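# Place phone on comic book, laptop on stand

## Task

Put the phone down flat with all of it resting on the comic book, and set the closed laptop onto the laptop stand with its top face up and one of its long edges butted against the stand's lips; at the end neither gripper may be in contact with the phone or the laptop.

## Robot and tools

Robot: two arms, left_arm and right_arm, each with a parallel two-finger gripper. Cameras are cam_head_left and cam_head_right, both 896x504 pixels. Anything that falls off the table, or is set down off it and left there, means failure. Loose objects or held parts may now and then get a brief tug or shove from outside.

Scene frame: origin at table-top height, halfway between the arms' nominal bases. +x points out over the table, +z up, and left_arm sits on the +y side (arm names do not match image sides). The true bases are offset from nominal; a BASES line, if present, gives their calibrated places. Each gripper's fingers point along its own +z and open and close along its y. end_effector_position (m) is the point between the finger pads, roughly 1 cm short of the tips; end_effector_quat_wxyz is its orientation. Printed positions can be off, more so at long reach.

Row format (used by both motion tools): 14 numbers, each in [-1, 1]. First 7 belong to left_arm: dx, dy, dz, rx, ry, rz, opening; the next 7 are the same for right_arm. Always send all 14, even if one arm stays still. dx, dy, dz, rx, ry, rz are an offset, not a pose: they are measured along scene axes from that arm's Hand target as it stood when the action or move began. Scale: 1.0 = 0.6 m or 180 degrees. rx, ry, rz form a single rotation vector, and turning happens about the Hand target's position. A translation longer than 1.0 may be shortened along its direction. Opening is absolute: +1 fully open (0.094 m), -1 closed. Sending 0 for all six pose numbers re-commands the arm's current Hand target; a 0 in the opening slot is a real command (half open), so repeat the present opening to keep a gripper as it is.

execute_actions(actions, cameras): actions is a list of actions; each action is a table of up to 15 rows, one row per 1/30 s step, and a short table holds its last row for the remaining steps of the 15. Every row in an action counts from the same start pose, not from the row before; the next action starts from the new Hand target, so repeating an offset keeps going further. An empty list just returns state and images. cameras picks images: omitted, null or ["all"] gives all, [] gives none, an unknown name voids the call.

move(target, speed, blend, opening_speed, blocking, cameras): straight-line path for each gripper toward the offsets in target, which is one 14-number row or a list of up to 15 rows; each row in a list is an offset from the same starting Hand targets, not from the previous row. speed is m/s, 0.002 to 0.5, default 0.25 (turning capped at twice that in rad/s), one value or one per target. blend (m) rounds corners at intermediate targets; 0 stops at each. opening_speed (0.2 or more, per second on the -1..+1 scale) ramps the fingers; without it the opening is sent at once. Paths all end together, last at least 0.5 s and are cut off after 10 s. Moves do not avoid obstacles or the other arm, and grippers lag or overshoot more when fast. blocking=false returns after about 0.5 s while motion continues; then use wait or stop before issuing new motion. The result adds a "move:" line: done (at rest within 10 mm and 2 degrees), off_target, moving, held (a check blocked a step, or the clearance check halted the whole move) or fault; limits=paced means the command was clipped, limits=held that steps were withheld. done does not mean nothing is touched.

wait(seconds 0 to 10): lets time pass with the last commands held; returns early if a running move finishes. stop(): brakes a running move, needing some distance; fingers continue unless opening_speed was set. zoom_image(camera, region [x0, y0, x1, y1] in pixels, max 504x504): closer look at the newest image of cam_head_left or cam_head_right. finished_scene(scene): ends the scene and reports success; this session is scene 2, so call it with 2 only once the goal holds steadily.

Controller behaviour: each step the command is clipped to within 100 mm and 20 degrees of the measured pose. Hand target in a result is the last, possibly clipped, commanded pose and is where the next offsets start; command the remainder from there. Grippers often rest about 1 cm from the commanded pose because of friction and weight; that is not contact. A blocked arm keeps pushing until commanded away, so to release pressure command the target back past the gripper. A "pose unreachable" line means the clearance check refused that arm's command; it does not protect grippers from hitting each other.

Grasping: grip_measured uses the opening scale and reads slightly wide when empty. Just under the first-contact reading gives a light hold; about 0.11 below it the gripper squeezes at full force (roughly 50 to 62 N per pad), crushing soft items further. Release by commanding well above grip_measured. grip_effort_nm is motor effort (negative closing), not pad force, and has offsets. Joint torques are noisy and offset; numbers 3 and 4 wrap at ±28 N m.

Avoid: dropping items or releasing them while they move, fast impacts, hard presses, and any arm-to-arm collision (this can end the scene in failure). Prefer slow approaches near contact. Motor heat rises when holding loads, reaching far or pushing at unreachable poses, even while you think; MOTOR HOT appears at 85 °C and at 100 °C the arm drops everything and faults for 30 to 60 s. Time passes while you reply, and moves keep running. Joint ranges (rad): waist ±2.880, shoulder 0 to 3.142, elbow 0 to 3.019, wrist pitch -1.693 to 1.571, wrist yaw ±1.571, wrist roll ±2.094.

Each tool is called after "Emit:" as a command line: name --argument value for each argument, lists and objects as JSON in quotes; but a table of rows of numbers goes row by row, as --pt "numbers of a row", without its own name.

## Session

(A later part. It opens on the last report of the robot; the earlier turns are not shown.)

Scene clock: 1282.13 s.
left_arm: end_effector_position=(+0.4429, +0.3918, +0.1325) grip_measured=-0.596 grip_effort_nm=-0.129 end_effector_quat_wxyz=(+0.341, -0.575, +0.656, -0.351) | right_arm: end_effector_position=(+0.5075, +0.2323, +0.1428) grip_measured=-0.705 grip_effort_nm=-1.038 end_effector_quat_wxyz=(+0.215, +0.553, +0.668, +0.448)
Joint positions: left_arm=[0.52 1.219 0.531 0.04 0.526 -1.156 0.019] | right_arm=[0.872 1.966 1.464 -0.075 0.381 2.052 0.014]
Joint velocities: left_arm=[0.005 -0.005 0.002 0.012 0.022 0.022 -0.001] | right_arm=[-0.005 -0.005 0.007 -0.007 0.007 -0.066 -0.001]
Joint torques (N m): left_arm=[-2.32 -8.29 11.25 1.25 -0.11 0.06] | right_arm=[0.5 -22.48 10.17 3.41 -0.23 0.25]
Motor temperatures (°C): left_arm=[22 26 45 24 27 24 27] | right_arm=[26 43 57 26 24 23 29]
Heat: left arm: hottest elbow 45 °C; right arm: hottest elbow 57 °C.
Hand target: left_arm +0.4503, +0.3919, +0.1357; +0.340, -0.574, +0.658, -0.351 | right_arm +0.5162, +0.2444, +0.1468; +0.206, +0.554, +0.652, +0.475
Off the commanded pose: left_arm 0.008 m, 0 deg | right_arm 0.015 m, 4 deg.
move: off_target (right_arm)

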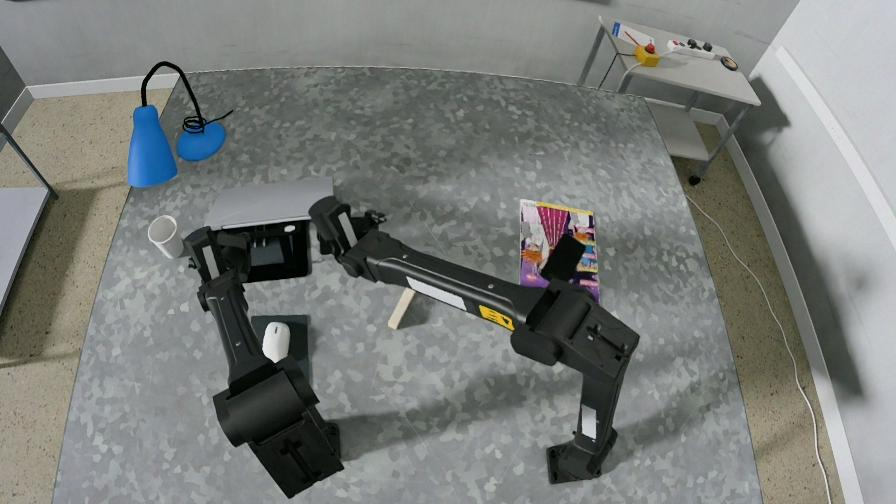

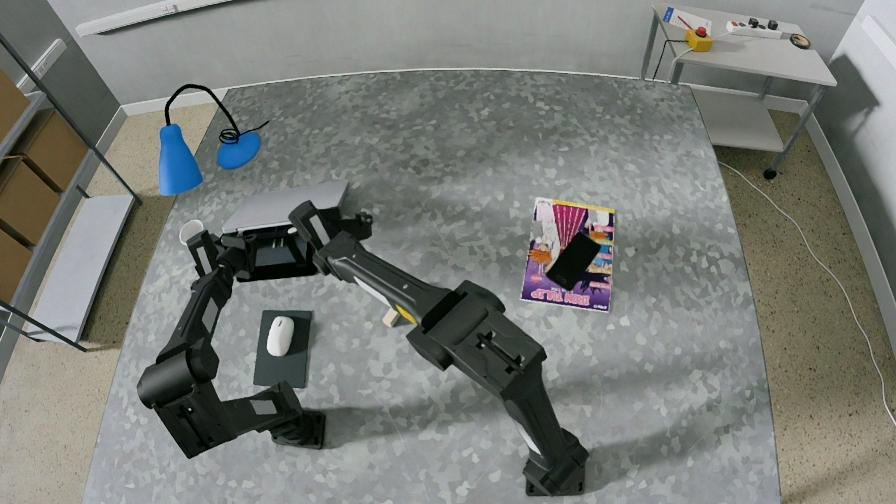

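Emit:
move --target '[0.0,0,0.0,0,0,0,-0.95,0,0,0,0,0,0,-0.72]' --speed 0.05 --opening_speed 0.4 --cameras '["cam_head_left","cam_head_right"]'

Emit:
zoom_image --camera "cam_head_left" --region '[195, 160, 345, 310]'

Emit:
zoom_image --camera "cam_head_right" --region '[195, 210, 275, 290]'

Scene clock: 1286.83 s.
left_arm: end_effector_position=(+0.4457, +0.3911, +0.1373) grip_measured=-0.918 grip_effort_nm=-1.004 end_effector_quat_wxyz=(-0.328, +0.600, -0.629, +0.370) | right_arm: end_effector_position=(+0.5077, +0.2321, +0.1428) grip_measured=-0.705 grip_effort_nm=-1.038 end_effector_quat_wxyz=(+0.215, +0.554, +0.668, +0.448)
Joint positions: left_arm=[0.517 1.216 0.537 0.045 0.531 -1.25 0.004] | right_arm=[0.871 1.966 1.464 -0.075 0.381 2.052 0.014]
Joint velocities: left_arm=[-0.005 -0.005 -0.002 0.007 -0.051 -0.007 0.001] | right_arm=[-0.015 0.005 -0.002 -0.002 -0.022 -0.037 0]
Joint torques (N m): left_arm=[-1.67 -7.65 10.85 1.21 -0.35 0.96] | right_arm=[0.44 -22.48 10.14 3.43 -0.23 0.25]
Motor temperatures (°C): left_arm=[22 26 44 24 27 24 27] | right_arm=[26 43 57 26 24 23 29]
Heat: left arm: hottest elbow 44 °C; right arm: hottest elbow 57 °C.
Hand target: left_arm +0.4502, +0.3920, +0.1357; -0.340, +0.574, -0.657, +0.351 | right_arm +0.5162, +0.2444, +0.1468; +0.206, +0.554, +0.652, +0.475
Off the commanded pose: left_arm 0.005 m, 5 deg | right_arm 0.015 m, 4 deg.
move: off_target (left_arm, right_arm)

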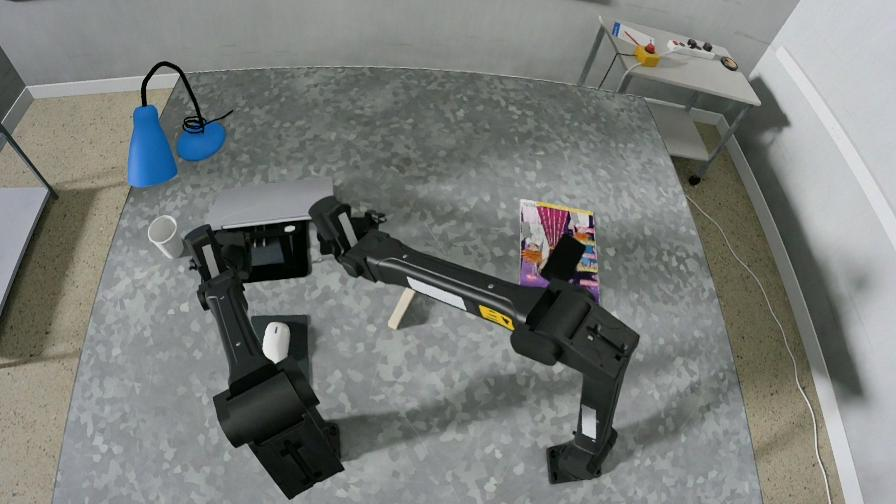

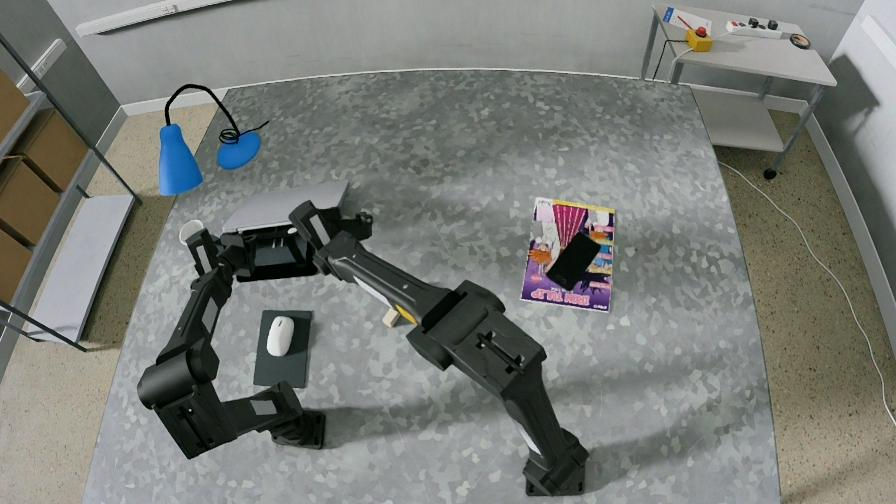

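Scaled by 3.360.

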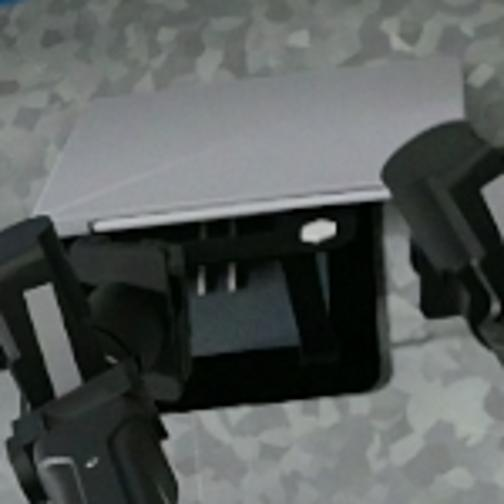

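Scaled by 6.300.

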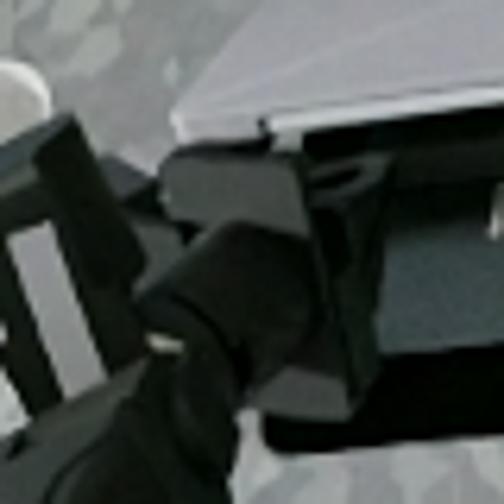

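Emit:
move --pt "0 0 0 0 0 0 -0.95 0 0 0.03 0 0 0 -0.72" --pt "0 -0.03 0.0 0 0 0 -0.95 0 0.06 0.03 0 0 0 -0.72" --speed 0.05 --cameras '["cam_head_left"]'

Emit:
zoom_image --camera "cam_head_left" --region '[195, 160, 345, 310]'

Scene clock: 1291.13 s.
left_arm: end_effector_position=(+0.4476, +0.3895, +0.1393) grip_measured=-0.924 grip_effort_nm=-1.004 end_effector_quat_wxyz=(-0.331, +0.607, -0.623, +0.365) | right_arm: end_effector_position=(+0.5078, +0.2314, +0.1397) grip_measured=-0.705 grip_effort_nm=-1.043 end_effector_quat_wxyz=(+0.223, +0.560, +0.668, +0.436)
Joint positions: left_arm=[0.5 1.208 0.537 0.045 0.497 -1.274 0.004] | right_arm=[0.876 1.973 1.479 -0.107 0.406 2.061 0.014]
Joint velocities: left_arm=[0.005 -0.005 -0.002 -0.017 0.022 -0.081 0.001] | right_arm=[-0.015 -0.005 0.007 -0.007 0.007 0.022 0]
Joint torques (N m): left_arm=[-4.37 -8.18 8.39 1.72 -0.45 0.87] | right_arm=[2.61 -20.78 16.51 1.87 -0.11 0.31]
Motor temperatures (°C): left_arm=[22 26 44 24 27 24 27] | right_arm=[26 43 57 26 24 23 29]
Heat: left arm: hottest elbow 44 °C; right arm: hottest elbow 57 °C.
Hand target: left_arm +0.4500, +0.3740, +0.1357; -0.340, +0.574, -0.657, +0.351 | right_arm +0.5169, +0.2805, +0.1645; +0.206, +0.554, +0.652, +0.475
Off the commanded pose: left_arm 0.016 m, 6 deg | right_arm 0.056 m, 5 deg.
joint sent to its limit (right arm) — joint 6 (wrist roll), upper limit. The joint targets are off in position, not in orientation.
move: off_target (left_arm, right_arm)
Images, in order (width x height): cam_head_left 896x504.

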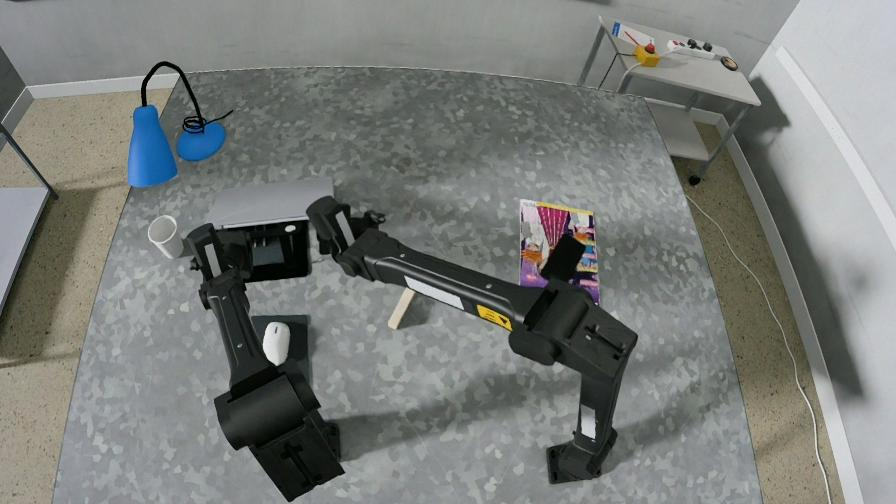

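Scaled by 3.360.

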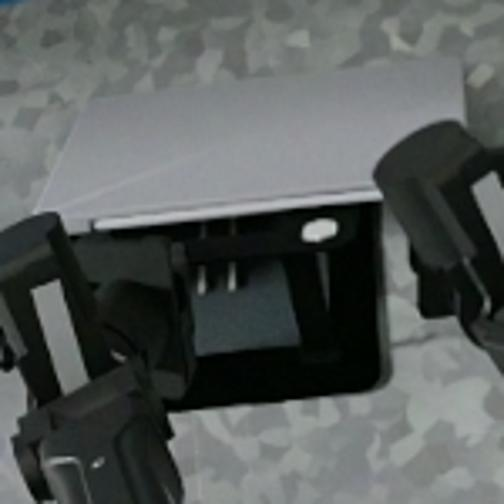

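Emit:
move --target '[0,-0.06,0.0,0,0,0,-0.95,0,0.05,0.0,0,0,0,-0.72]' --speed 0.05 --cameras '["cam_head_left"]'

Emit:
zoom_image --camera "cam_head_left" --region '[195, 160, 345, 310]'

Scene clock: 1296.83 s.
left_arm: end_effector_position=(+0.4496, +0.3798, +0.1396) grip_measured=-0.925 grip_effort_nm=-1.009 end_effector_quat_wxyz=(-0.347, +0.628, -0.603, +0.349) | right_arm: end_effector_position=(+0.5188, +0.2387, +0.1396) grip_measured=-0.705 grip_effort_nm=-1.038 end_effector_quat_wxyz=(+0.239, +0.564, +0.666, +0.426)
Joint positions: left_arm=[0.435 1.18 0.51 0.081 0.378 -1.352 0.004] | right_arm=[0.879 2.01 1.543 -0.149 0.444 2.057 0.014]
Joint velocities: left_arm=[-0.005 -0.005 0.002 -0.007 0.007 -0.037 0] | right_arm=[-0.005 0.005 -0.002 -0.017 -0.007 -0.007 0.002]
Joint torques (N m): left_arm=[-6.53 -10.75 6.74 1.63 0.92 0.97] | right_arm=[4.37 -20.84 17.36 2.37 -0.73 0.32]
Motor temperatures (°C): left_arm=[22 26 44 24 27 24 27] | right_arm=[26 44 60 26 24 23 29]
Heat: left arm: hottest elbow 44 °C; right arm: hottest elbow 60 °C.
Hand target: left_arm +0.4496, +0.3381, +0.1357; -0.340, +0.574, -0.657, +0.351 | right_arm +0.5174, +0.3106, +0.1647; +0.206, +0.554, +0.652, +0.475
Off the commanded pose: left_arm 0.042 m, 9 deg | right_arm 0.076 m, 7 deg.
joint sent to its limit (right arm) — joint 6 (wrist roll), upper limit. The joint targets are off in position, not in orientation.
move: off_target (left_arm, right_arm)
Images, in order (width x height): cam_head_left 896x504.

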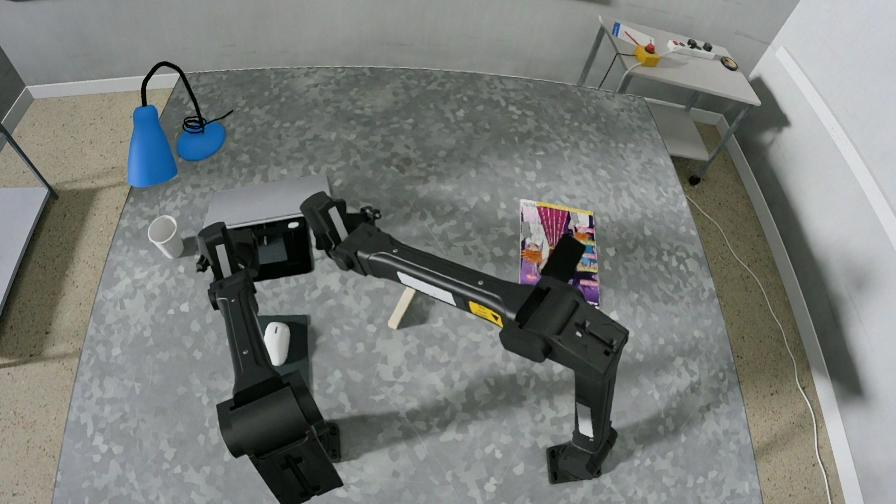

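Scaled by 3.360.

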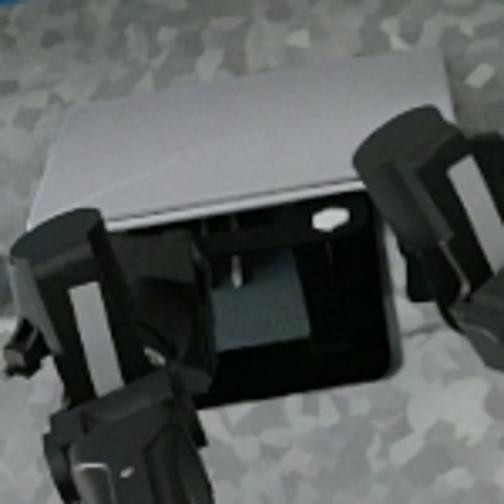

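Emit:
move --target '[0,-0.03,0.0,0,0,0,-0.95,0,0.035,0.0,0,0,0,-0.72]' --speed 0.05 --cameras '["cam_head_left"]'

Emit:
zoom_image --camera "cam_head_left" --region '[195, 160, 345, 310]'

Scene clock: 1303.07 s.
left_arm: end_effector_position=(+0.4496, +0.3719, +0.1395) grip_measured=-0.925 grip_effort_nm=-1.009 end_effector_quat_wxyz=(-0.353, +0.638, -0.592, +0.343) | right_arm: end_effector_position=(+0.5218, +0.2530, +0.1399) grip_measured=-0.705 grip_effort_nm=-1.038 end_effector_quat_wxyz=(+0.244, +0.559, +0.670, +0.423)
Joint positions: left_arm=[0.396 1.163 0.494 0.097 0.318 -1.396 0.004] | right_arm=[0.89 2.042 1.598 -0.178 0.456 2.048 0.014]
Joint velocities: left_arm=[0.005 -0.005 -0.002 -0.007 -0.051 -0.051 0] | right_arm=[-0.015 0.005 -0.002 -0.007 0.022 0.022 0.001]
Joint torques (N m): left_arm=[-7.77 -10.23 6.35 1.36 1.55 1.08] | right_arm=[4.78 -21.01 17.89 2.52 -0.73 0.4]
Motor temperatures (°C): left_arm=[22 26 43 24 28 24 28] | right_arm=[26 45 63 26 24 23 29]
Heat: left arm: hottest elbow 43 °C; right arm: hottest elbow 63 °C.
Hand target: left_arm +0.4493, +0.3201, +0.1357; -0.340, +0.574, -0.657, +0.351 | right_arm +0.5175, +0.3316, +0.1646; +0.206, +0.554, +0.652, +0.475
Off the commanded pose: left_arm 0.052 m, 11 deg | right_arm 0.083 m, 8 deg.
joint sent to its limit (right arm) — joint 6 (wrist roll), upper limit. The joint targets are off in position, not in orientation.
move: off_target (left_arm, right_arm)
Images, in order (width x height): cam_head_left 896x504.

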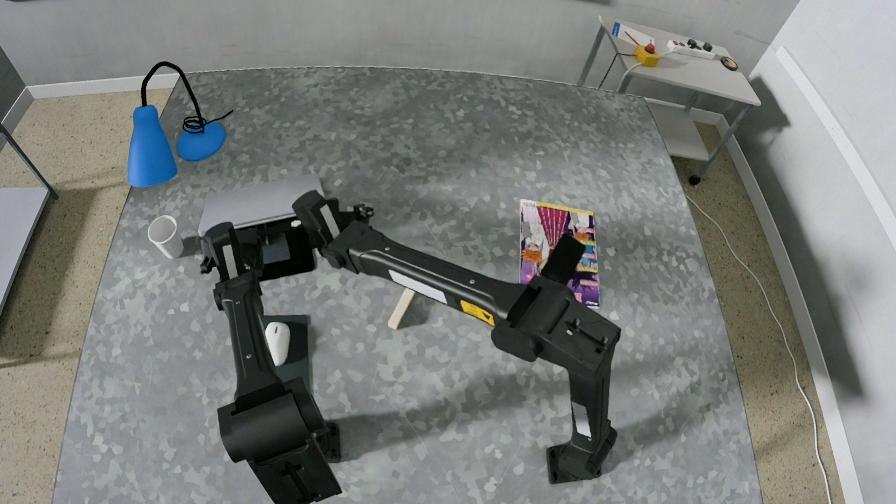

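Scaled by 3.360.

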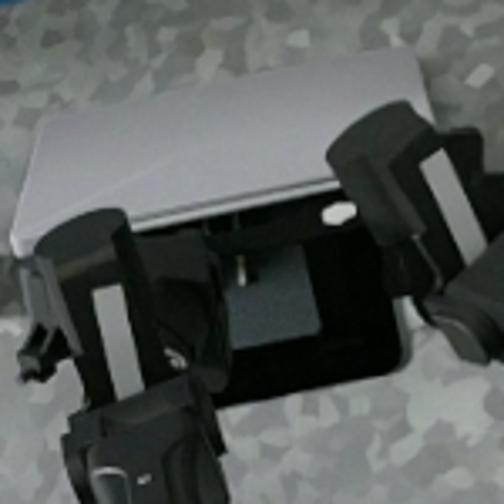

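Emit:
move --target '[0,0.07,0.0,0,0,0.04,-0.95,0.004,-0.116,-0.03,0,0,0,-0.72]' --speed 0.08 --cameras '["cam_head_left"]'

Emit:
zoom_image --camera "cam_head_left" --region '[195, 160, 345, 310]'

Scene clock: 1314.53 s.
left_arm: end_effector_position=(+0.4495, +0.3741, +0.1396) grip_measured=-0.925 grip_effort_nm=-1.004 end_effector_quat_wxyz=(-0.356, +0.644, -0.585, +0.342) | right_arm: end_effector_position=(+0.5213, +0.2533, +0.1379) grip_measured=-0.704 grip_effort_nm=-1.043 end_effector_quat_wxyz=(+0.225, +0.546, +0.671, +0.450)
Joint positions: left_arm=[0.396 1.163 0.492 0.103 0.305 -1.41 0.004] | right_arm=[0.878 2.03 1.548 -0.084 0.395 2.031 0.014]
Joint velocities: left_arm=[-0.005 0.005 -0.007 0.002 0.007 -0.007 0] | right_arm=[0.015 -0.005 -0.007 0.012 -0.022 -0.037 0]
Joint torques (N m): left_arm=[-3.31 -8.64 8.83 1.55 -0.03 0.82] | right_arm=[1.03 -25.93 8.61 2.61 -0.33 0.49]
Motor temperatures (°C): left_arm=[22 26 42 24 29 25 28] | right_arm=[26 45 69 26 25 23 29]
Heat: left arm: hottest elbow 42 °C; right arm: hottest elbow 69 °C.
Hand target: left_arm +0.4498, +0.3620, +0.1359; -0.362, +0.614, -0.620, +0.330 | right_arm +0.5188, +0.2619, +0.1467; +0.206, +0.554, +0.652, +0.475
Off the commanded pose: left_arm 0.013 m, 6 deg | right_arm 0.012 m, 4 deg.
move: off_target (left_arm, right_arm)
Images, in order (width x height): cam_head_left 896x504.

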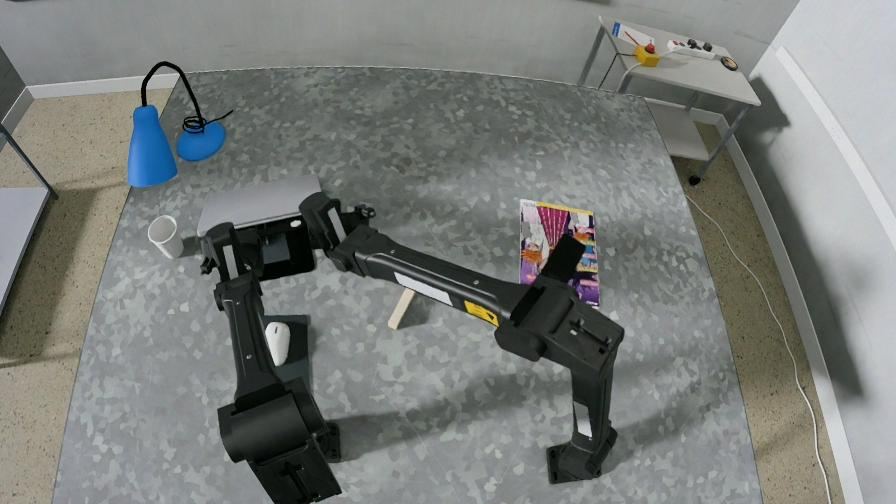

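Scaled by 3.360.

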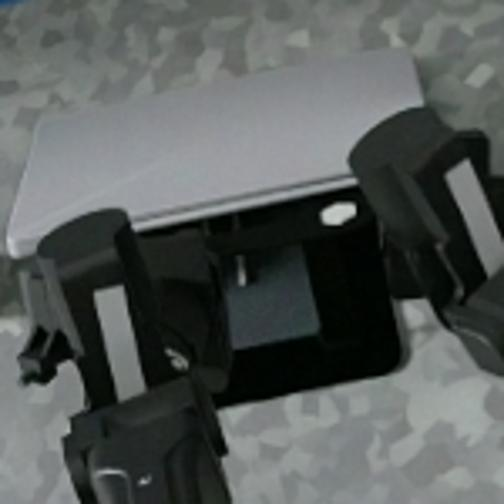

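Emit:
move --target '[0,0,0.0,0,0,0,-0.95,0,0,0,0,0,0,-0.4]' --speed 0.08 --opening_speed 0.5 --cameras '[]'

Emit:
move --target '[0,0,0.0,0,0,0,-0.95,-0.1,-0.045,0.07,0,0,0,-0.4]' --speed 0.1 --cameras '["cam_head_left","cam_head_right"]'

Emit:
zoom_image --camera "cam_head_left" --region '[195, 160, 345, 310]'

Emit:
zoom_image --camera "cam_head_right" --region '[195, 160, 365, 310]'

Scene clock: 1324.77 s.
left_arm: end_effector_position=(+0.4495, +0.3741, +0.1396) grip_measured=-0.926 grip_effort_nm=-1.009 end_effector_quat_wxyz=(-0.356, +0.644, -0.584, +0.342) | right_arm: end_effector_position=(+0.5223, +0.2568, +0.1418) grip_measured=-0.402 grip_effort_nm=0.066 end_effector_quat_wxyz=(+0.211, +0.555, +0.657, +0.464)
Joint positions: left_arm=[0.396 1.163 0.492 0.103 0.305 -1.412 0.003] | right_arm=[0.878 2.03 1.548 -0.061 0.384 2.068 0.028]
Joint velocities: left_arm=[-0.005 0.005 0.002 -0.017 0.022 0.022 -0.001] | right_arm=[0.005 0.005 -0.007 -0.007 -0.037 0.037 0.001]
Joint torques (N m): left_arm=[-4.01 -7.82 8.88 1.76 0 0.9] | right_arm=[1.08 -25.82 8.61 2.13 0.07 0.12]
Motor temperatures (°C): left_arm=[22 26 42 24 28 25 28] | right_arm=[26 47 64 26 24 24 29]
Heat: left arm: hottest elbow 42 °C; right arm: hottest elbow 64 °C.
Hand target: left_arm +0.4498, +0.3620, +0.1359; -0.362, +0.614, -0.619, +0.330 | right_arm +0.5188, +0.2618, +0.1466; +0.206, +0.554, +0.652, +0.475
Off the commanded pose: left_arm 0.013 m, 6 deg | right_arm 0.008 m, 2 deg.
move: off_target (left_arm)
No camera images: "cameras" was empty.

Scene clock: 1326.23 s.
left_arm: end_effector_position=(+0.4495, +0.3741, +0.1396) grip_measured=-0.926 grip_effort_nm=-1.009 end_effector_quat_wxyz=(-0.356, +0.645, -0.584, +0.342) | right_arm: end_effector_position=(+0.4672, +0.2349, +0.1885) grip_measured=-0.401 grip_effort_nm=0.066 end_effector_quat_wxyz=(+0.213, +0.546, +0.656, +0.475)
Joint positions: left_arm=[0.396 1.163 0.492 0.103 0.305 -1.412 0.003] | right_arm=[0.924 1.854 1.39 -0.06 0.419 2.075 0.028]
Joint velocities: left_arm=[-0.015 -0.005 0.007 0.007 -0.051 0.007 -0.001] | right_arm=[-0.005 0.005 0.002 0.002 -0.007 -0.007 -0.001]
Joint torques (N m): left_arm=[-3.43 -7.59 8.65 1.5 0.01 0.88] | right_arm=[1.32 -23.77 7.94 1.54 0.27 0.15]
Motor temperatures (°C): left_arm=[22 26 42 24 28 25 28] | right_arm=[26 47 63 26 24 24 29]
Heat: left arm: hottest elbow 42 °C; right arm: hottest elbow 63 °C.
Hand target: left_arm +0.4498, +0.3620, +0.1359; -0.362, +0.614, -0.619, +0.330 | right_arm +0.4585, +0.2360, +0.1892; +0.206, +0.554, +0.652, +0.475
Off the commanded pose: left_arm 0.013 m, 6 deg | right_arm 0.008 m, 1 deg.
joint sent to its limit (right arm) — joint 6 (wrist roll), upper limit. The joint targets still meet the commanded pose.
move: off_target (left_arm)

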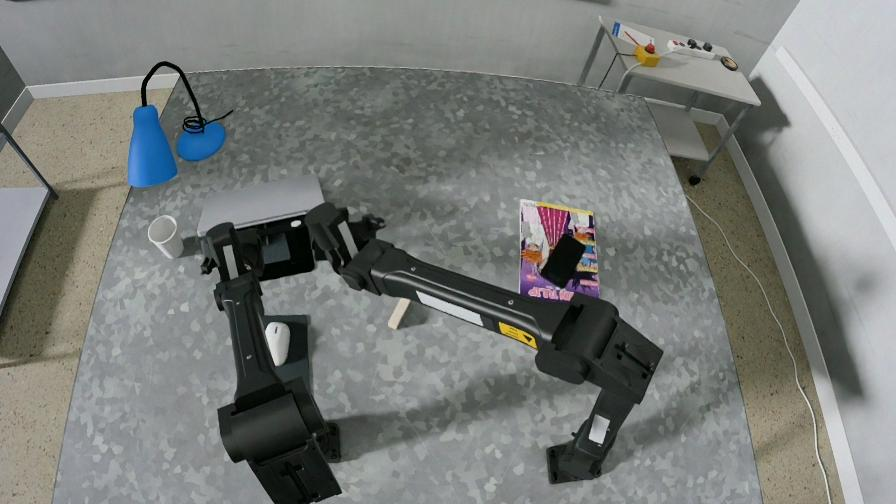

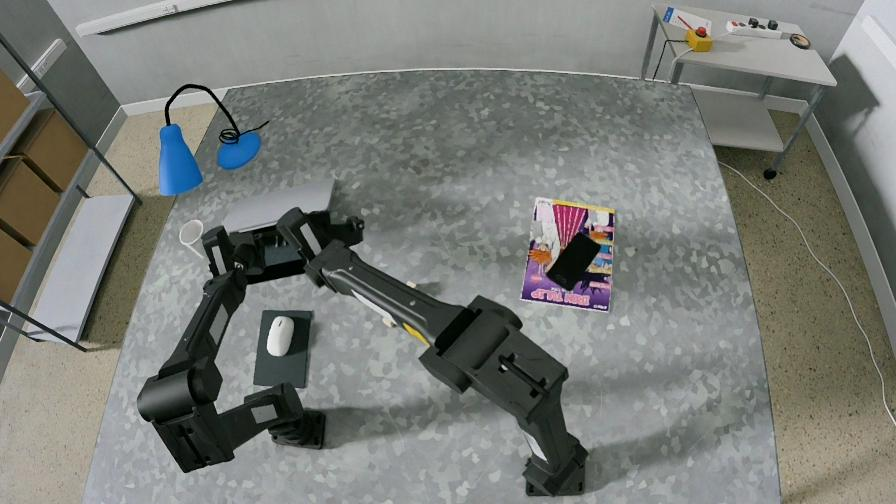

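Scaled by 3.360.

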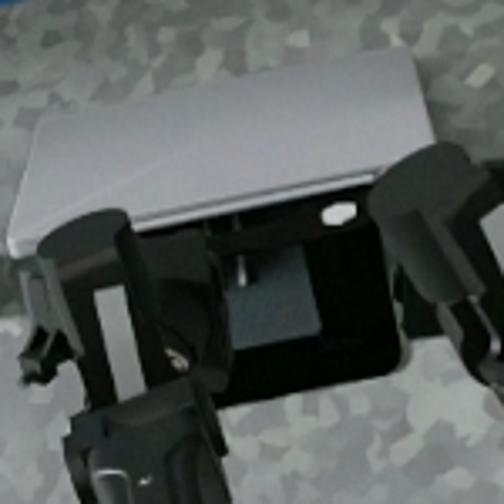

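Scaled by 2.965.

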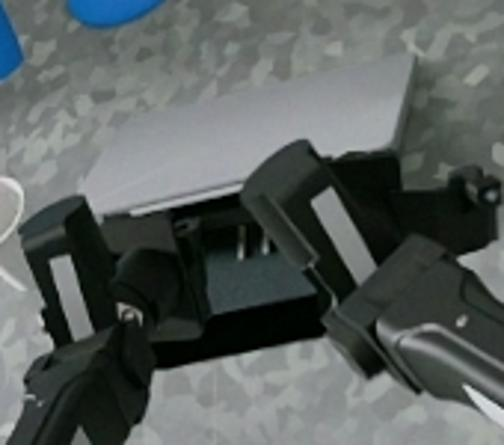

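Emit:
move --target '[0,0,0.0,0,0,0,-0.95,-0.02,0.06,-0.05,0,0,0,-0.97]' --speed 0.1 --opening_speed 0.6 --cameras '["cam_head_left","cam_head_right"]'

Emit:
zoom_image --camera "cam_head_left" --region '[195, 160, 345, 310]'

Emit:
zoom_image --camera "cam_head_right" --region '[195, 160, 365, 310]'

Scene clock: 1337.07 s.
left_arm: end_effector_position=(+0.4495, +0.3741, +0.1396) grip_measured=-0.926 grip_effort_nm=-1.004 end_effector_quat_wxyz=(-0.356, +0.645, -0.584, +0.342) | right_arm: end_effector_position=(+0.4446, +0.2599, +0.1677) grip_measured=-0.968 grip_effort_nm=-0.081 end_effector_quat_wxyz=(+0.217, +0.535, +0.663, +0.476)
Joint positions: left_arm=[0.396 1.163 0.492 0.103 0.305 -1.412 0.003] | right_arm=[0.977 1.895 1.39 -0.025 0.459 2.075 0.002]
Joint velocities: left_arm=[-0.005 -0.005 -0.007 -0.002 0.022 -0.007 0] | right_arm=[-0.005 -0.015 -0.017 0.007 -0.037 -0.051 -0.001]
Joint torques (N m): left_arm=[-4.54 -7.65 8.62 1.59 0.03 0.86] | right_arm=[1.03 -20.42 10.66 2 0.27 0.15]
Motor temperatures (°C): left_arm=[22 26 42 24 28 25 28] | right_arm=[26 46 59 26 24 23 28]
Heat: left arm: hottest elbow 42 °C; right arm: hottest elbow 59 °C.
Hand target: left_arm +0.4498, +0.3620, +0.1359; -0.362, +0.614, -0.619, +0.330 | right_arm +0.4471, +0.2721, +0.1592; +0.206, +0.554, +0.652, +0.475
Off the commanded pose: left_arm 0.013 m, 6 deg | right_arm 0.015 m, 3 deg.
joint sent to its limit (right arm) — joint 6 (wrist roll), upper limit. The joint targets are off in orientation, not in position.
move: off_target (left_arm, right_arm)

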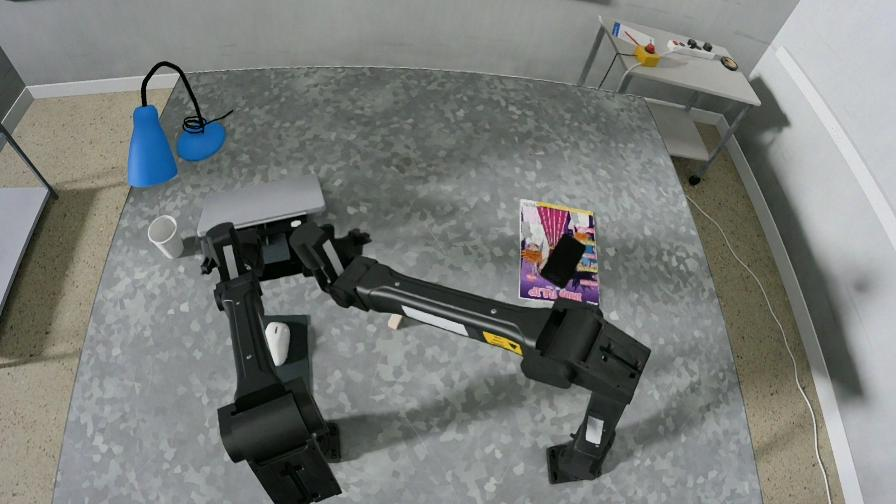

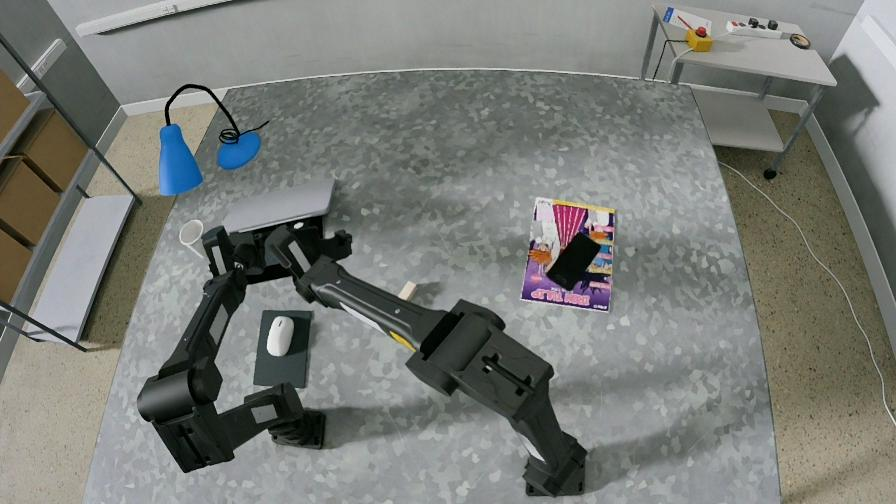

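Scaled by 3.360.

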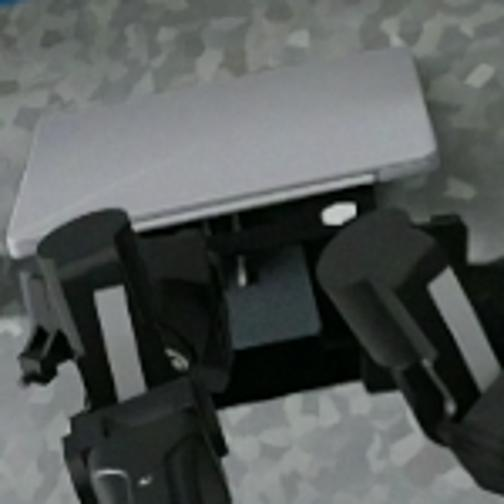

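Scaled by 2.965.

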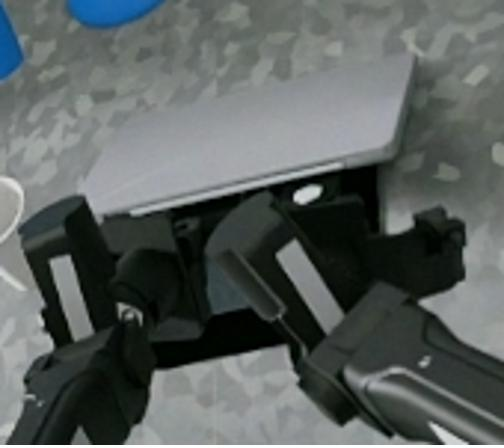

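Emit:
move --target '[0,0,0.0,0,0,0,-0.95,0.06,0.04,-0.02,0,0,0,-0.97]' --speed 0.06 --cameras '["cam_head_left","cam_head_right"]'

Emit:
zoom_image --camera "cam_head_left" --region '[195, 160, 345, 310]'

Emit:
zoom_image --camera "cam_head_right" --region '[195, 160, 365, 310]'

Scene clock: 1343.17 s.
left_arm: end_effector_position=(+0.4495, +0.3741, +0.1396) grip_measured=-0.926 grip_effort_nm=-1.013 end_effector_quat_wxyz=(-0.355, +0.645, -0.584, +0.342) | right_arm: end_effector_position=(+0.4615, +0.2840, +0.1459) grip_measured=-0.969 grip_effort_nm=-0.066 end_effector_quat_wxyz=(+0.211, +0.535, +0.668, +0.472)
Joint positions: left_arm=[0.396 1.163 0.492 0.103 0.305 -1.413 0.003] | right_arm=[0.973 1.987 1.479 -0.032 0.441 2.075 0.001]
Joint velocities: left_arm=[-0.005 -0.005 -0.012 -0.002 0.022 -0.051 0] | right_arm=[-0.005 -0.005 0.002 -0.007 -0.051 -0.066 0]
Joint torques (N m): left_arm=[-3.25 -7.47 8.72 1.57 -0.02 0.9] | right_arm=[-0.56 -20.84 13.96 0.96 0.15 0.15]
Motor temperatures (°C): left_arm=[22 26 42 24 28 25 28] | right_arm=[26 46 58 26 24 23 28]
Heat: left arm: hottest elbow 42 °C; right arm: hottest elbow 58 °C.
Hand target: left_arm +0.4498, +0.3620, +0.1359; -0.362, +0.614, -0.620, +0.330 | right_arm +0.4832, +0.2955, +0.1468; +0.206, +0.554, +0.652, +0.475
Off the commanded pose: left_arm 0.013 m, 6 deg | right_arm 0.025 m, 3 deg.
joint sent to its limit (right arm) — joint 6 (wrist roll), upper limit. The joint targets still meet the commanded pose.
move: off_target (left_arm, right_arm)

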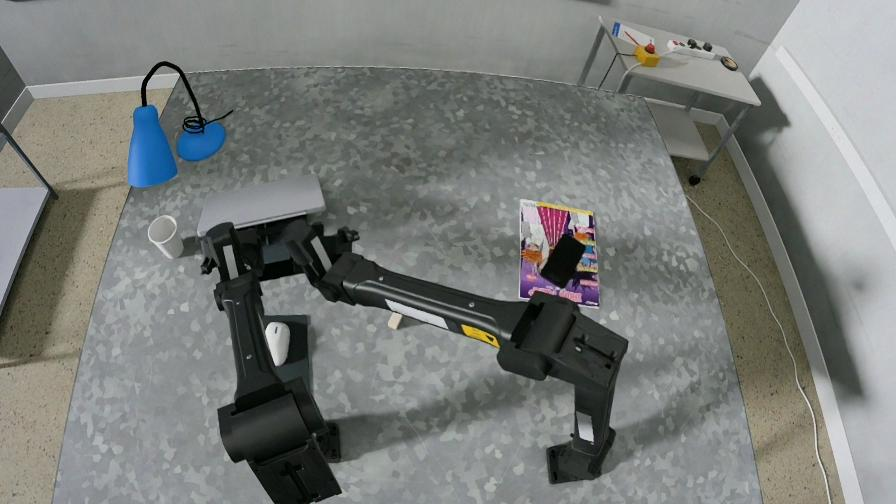

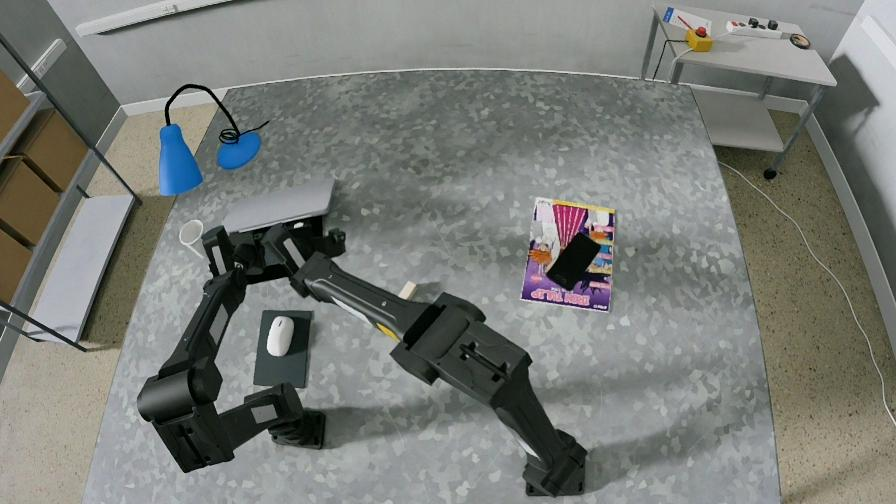

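Scaled by 3.360.

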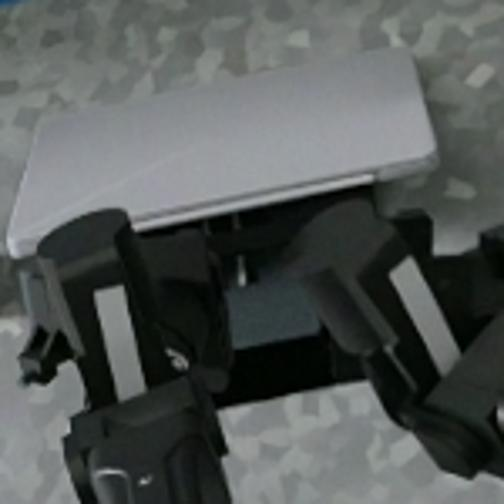

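Scaled by 2.965.

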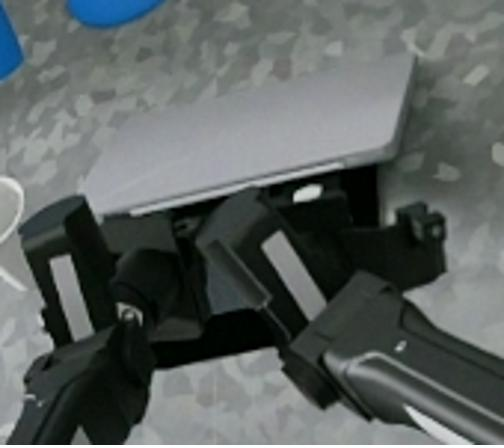

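Emit:
move --pt "0 0 0.0 0 0 0 -0.95 -0.06 -0.01 0.07 0 0 0 -0.97" --pt "0 0 0.0 0 0 0 -0.95 -0.035 0.0 0.09 -0.068 0.152 0 -0.97" --speed 0.15 --cameras '["cam_head_left","cam_head_right"]'

Emit:
zoom_image --camera "cam_head_left" --region '[195, 160, 345, 310]'

Emit:
zoom_image --camera "cam_head_right" --region '[195, 160, 365, 310]'

Scene clock: 1356.03 s.
left_arm: end_effector_position=(+0.4495, +0.3741, +0.1396) grip_measured=-0.926 grip_effort_nm=-1.009 end_effector_quat_wxyz=(-0.355, +0.645, -0.584, +0.342) | right_arm: end_effector_position=(+0.4460, +0.2877, +0.2025) grip_measured=-0.969 grip_effort_nm=-0.066 end_effector_quat_wxyz=(+0.110, +0.534, +0.792, +0.275)
Joint positions: left_arm=[0.396 1.163 0.492 0.103 0.305 -1.413 0.003] | right_arm=[0.94 2.033 1.947 -0.912 0.195 2.075 0.001]
Joint velocities: left_arm=[-0.015 -0.005 -0.012 -0.017 0.066 0.022 0.001] | right_arm=[-0.005 -0.005 -0.017 -0.002 -0.037 -0.007 0.001]
Joint torques (N m): left_arm=[-3.66 -8.64 8.57 1.63 -0.04 0.89] | right_arm=[-0.32 -22.48 14.2 0.58 0.09 0.18]
Motor temperatures (°C): left_arm=[22 26 42 24 27 25 29] | right_arm=[26 47 58 26 24 23 28]
Heat: left arm: hottest elbow 42 °C; right arm: hottest elbow 58 °C.
Hand target: left_arm +0.4498, +0.3620, +0.1359; -0.362, +0.614, -0.619, +0.330 | right_arm +0.4627, +0.2965, +0.2001; +0.100, +0.627, +0.728, +0.260
Off the commanded pose: left_arm 0.013 m, 6 deg | right_arm 0.018 m, 13 deg.
joint sent to its limit (right arm) — joint 6 (wrist roll), upper limit. The joint targets are off in orientation, not in position.
move: off_target (left_arm, right_arm)

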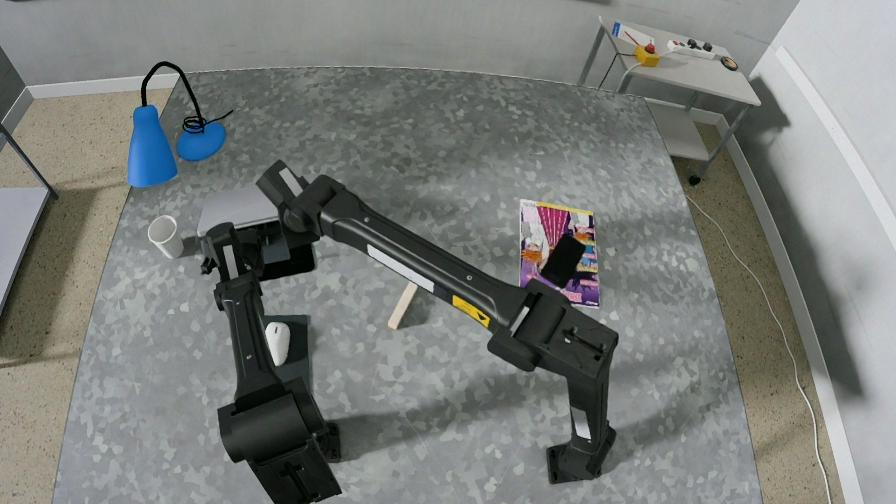

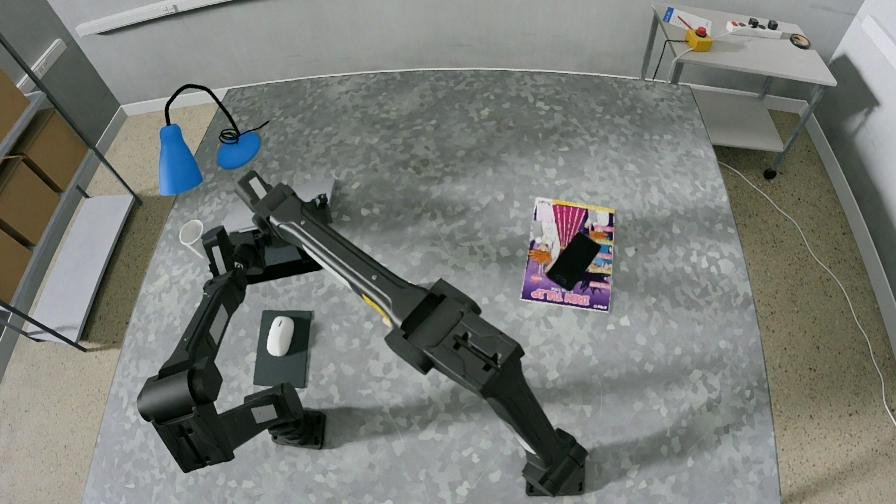

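Scaled by 3.360.

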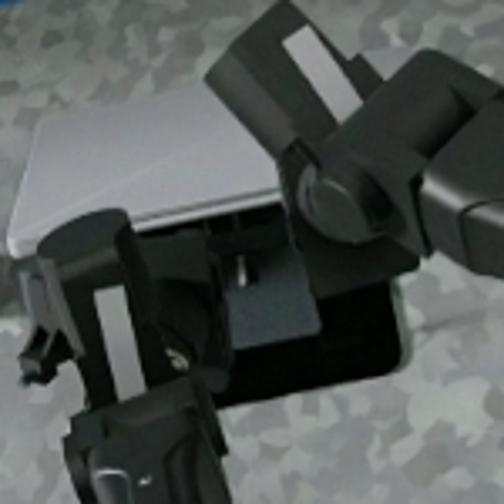

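Scaled by 2.965.

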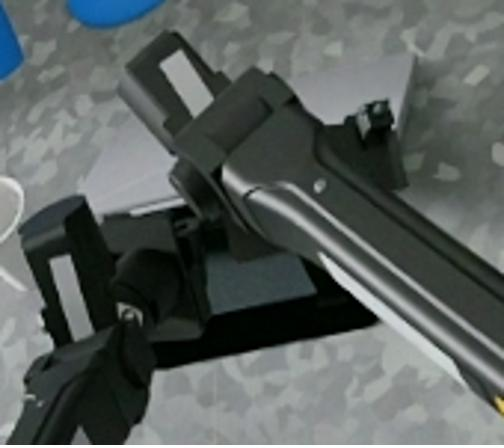

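Emit:
move --target '[0,0,0.0,0,0,0,-0.95,0.035,0.0,-0.078,0,0,0,-0.97]' --speed 0.08 --cameras '["cam_head_left","cam_head_right"]'

Emit:
zoom_image --camera "cam_head_left" --region '[195, 140, 345, 290]'

Emit:
zoom_image --camera "cam_head_right" --region '[195, 160, 365, 310]'

Scene clock: 1363.07 s.
left_arm: end_effector_position=(+0.4495, +0.3741, +0.1396) grip_measured=-0.926 grip_effort_nm=-1.004 end_effector_quat_wxyz=(-0.355, +0.645, -0.584, +0.342) | right_arm: end_effector_position=(+0.4668, +0.2867, +0.1626) grip_measured=-0.969 grip_effort_nm=-0.066 end_effector_quat_wxyz=(+0.108, +0.544, +0.788, +0.266)
Joint positions: left_arm=[0.396 1.163 0.492 0.103 0.305 -1.413 0.003] | right_arm=[0.915 2.094 1.947 -0.868 0.185 2.075 0.001]
Joint velocities: left_arm=[-0.005 -0.015 -0.007 0.007 -0.11 0.037 -0.001] | right_arm=[0.005 -0.015 0.007 0.007 0.022 -0.081 0]
Joint torques (N m): left_arm=[-3.43 -7.94 8.77 1.52 0 0.89] | right_arm=[-0.21 -23.47 12.88 1.4 0.11 0.18]
Motor temperatures (°C): left_arm=[22 26 42 24 27 25 29] | right_arm=[26 47 61 25 24 23 28]
Heat: left arm: hottest elbow 42 °C; right arm: hottest elbow 61 °C.
Hand target: left_arm +0.4498, +0.3620, +0.1359; -0.362, +0.614, -0.620, +0.330 | right_arm +0.4839, +0.2955, +0.1535; +0.100, +0.627, +0.728, +0.260
Off the commanded pose: left_arm 0.013 m, 6 deg | right_arm 0.022 m, 12 deg.
joint sent to its limit (right arm) — joint 6 (wrist roll), upper limit. The joint targets are off in orientation, not in position.
move: off_target (left_arm, right_arm)

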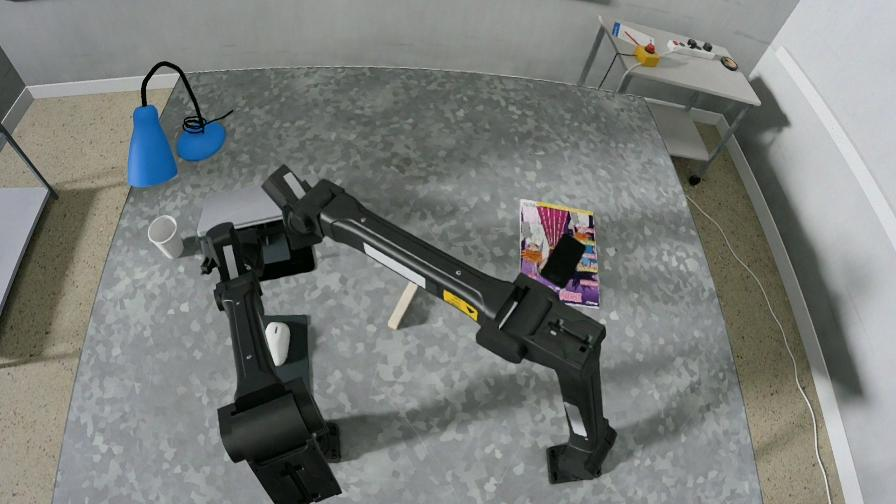

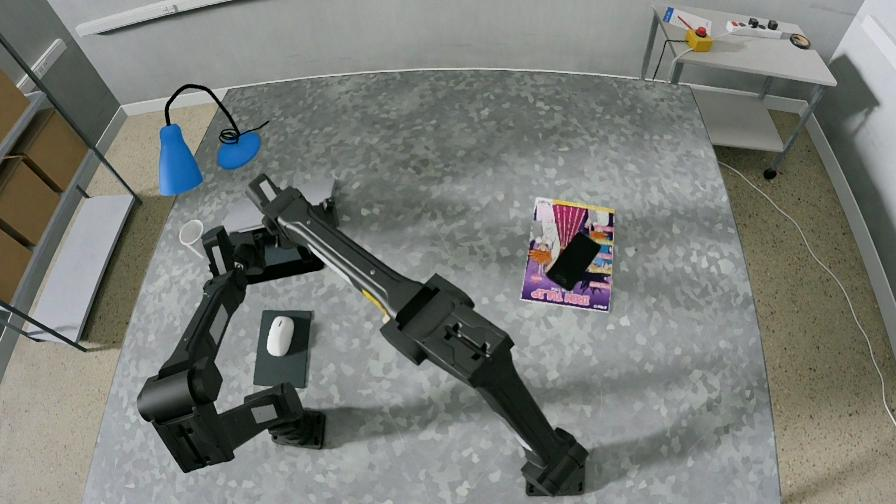

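Scaled by 3.360.

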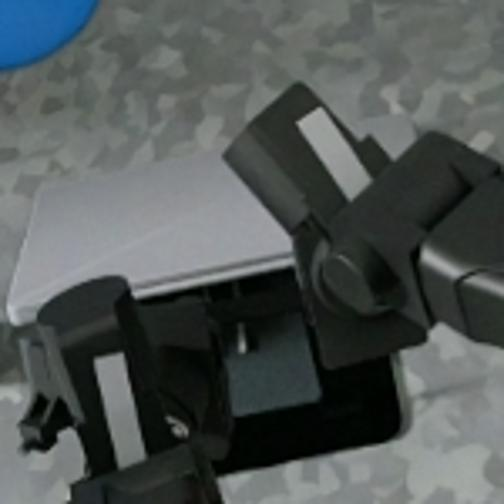

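Scaled by 2.965.

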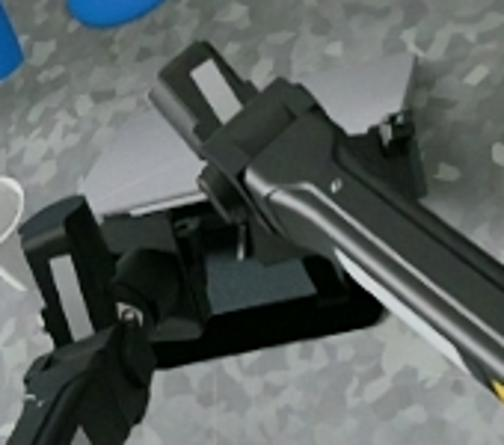

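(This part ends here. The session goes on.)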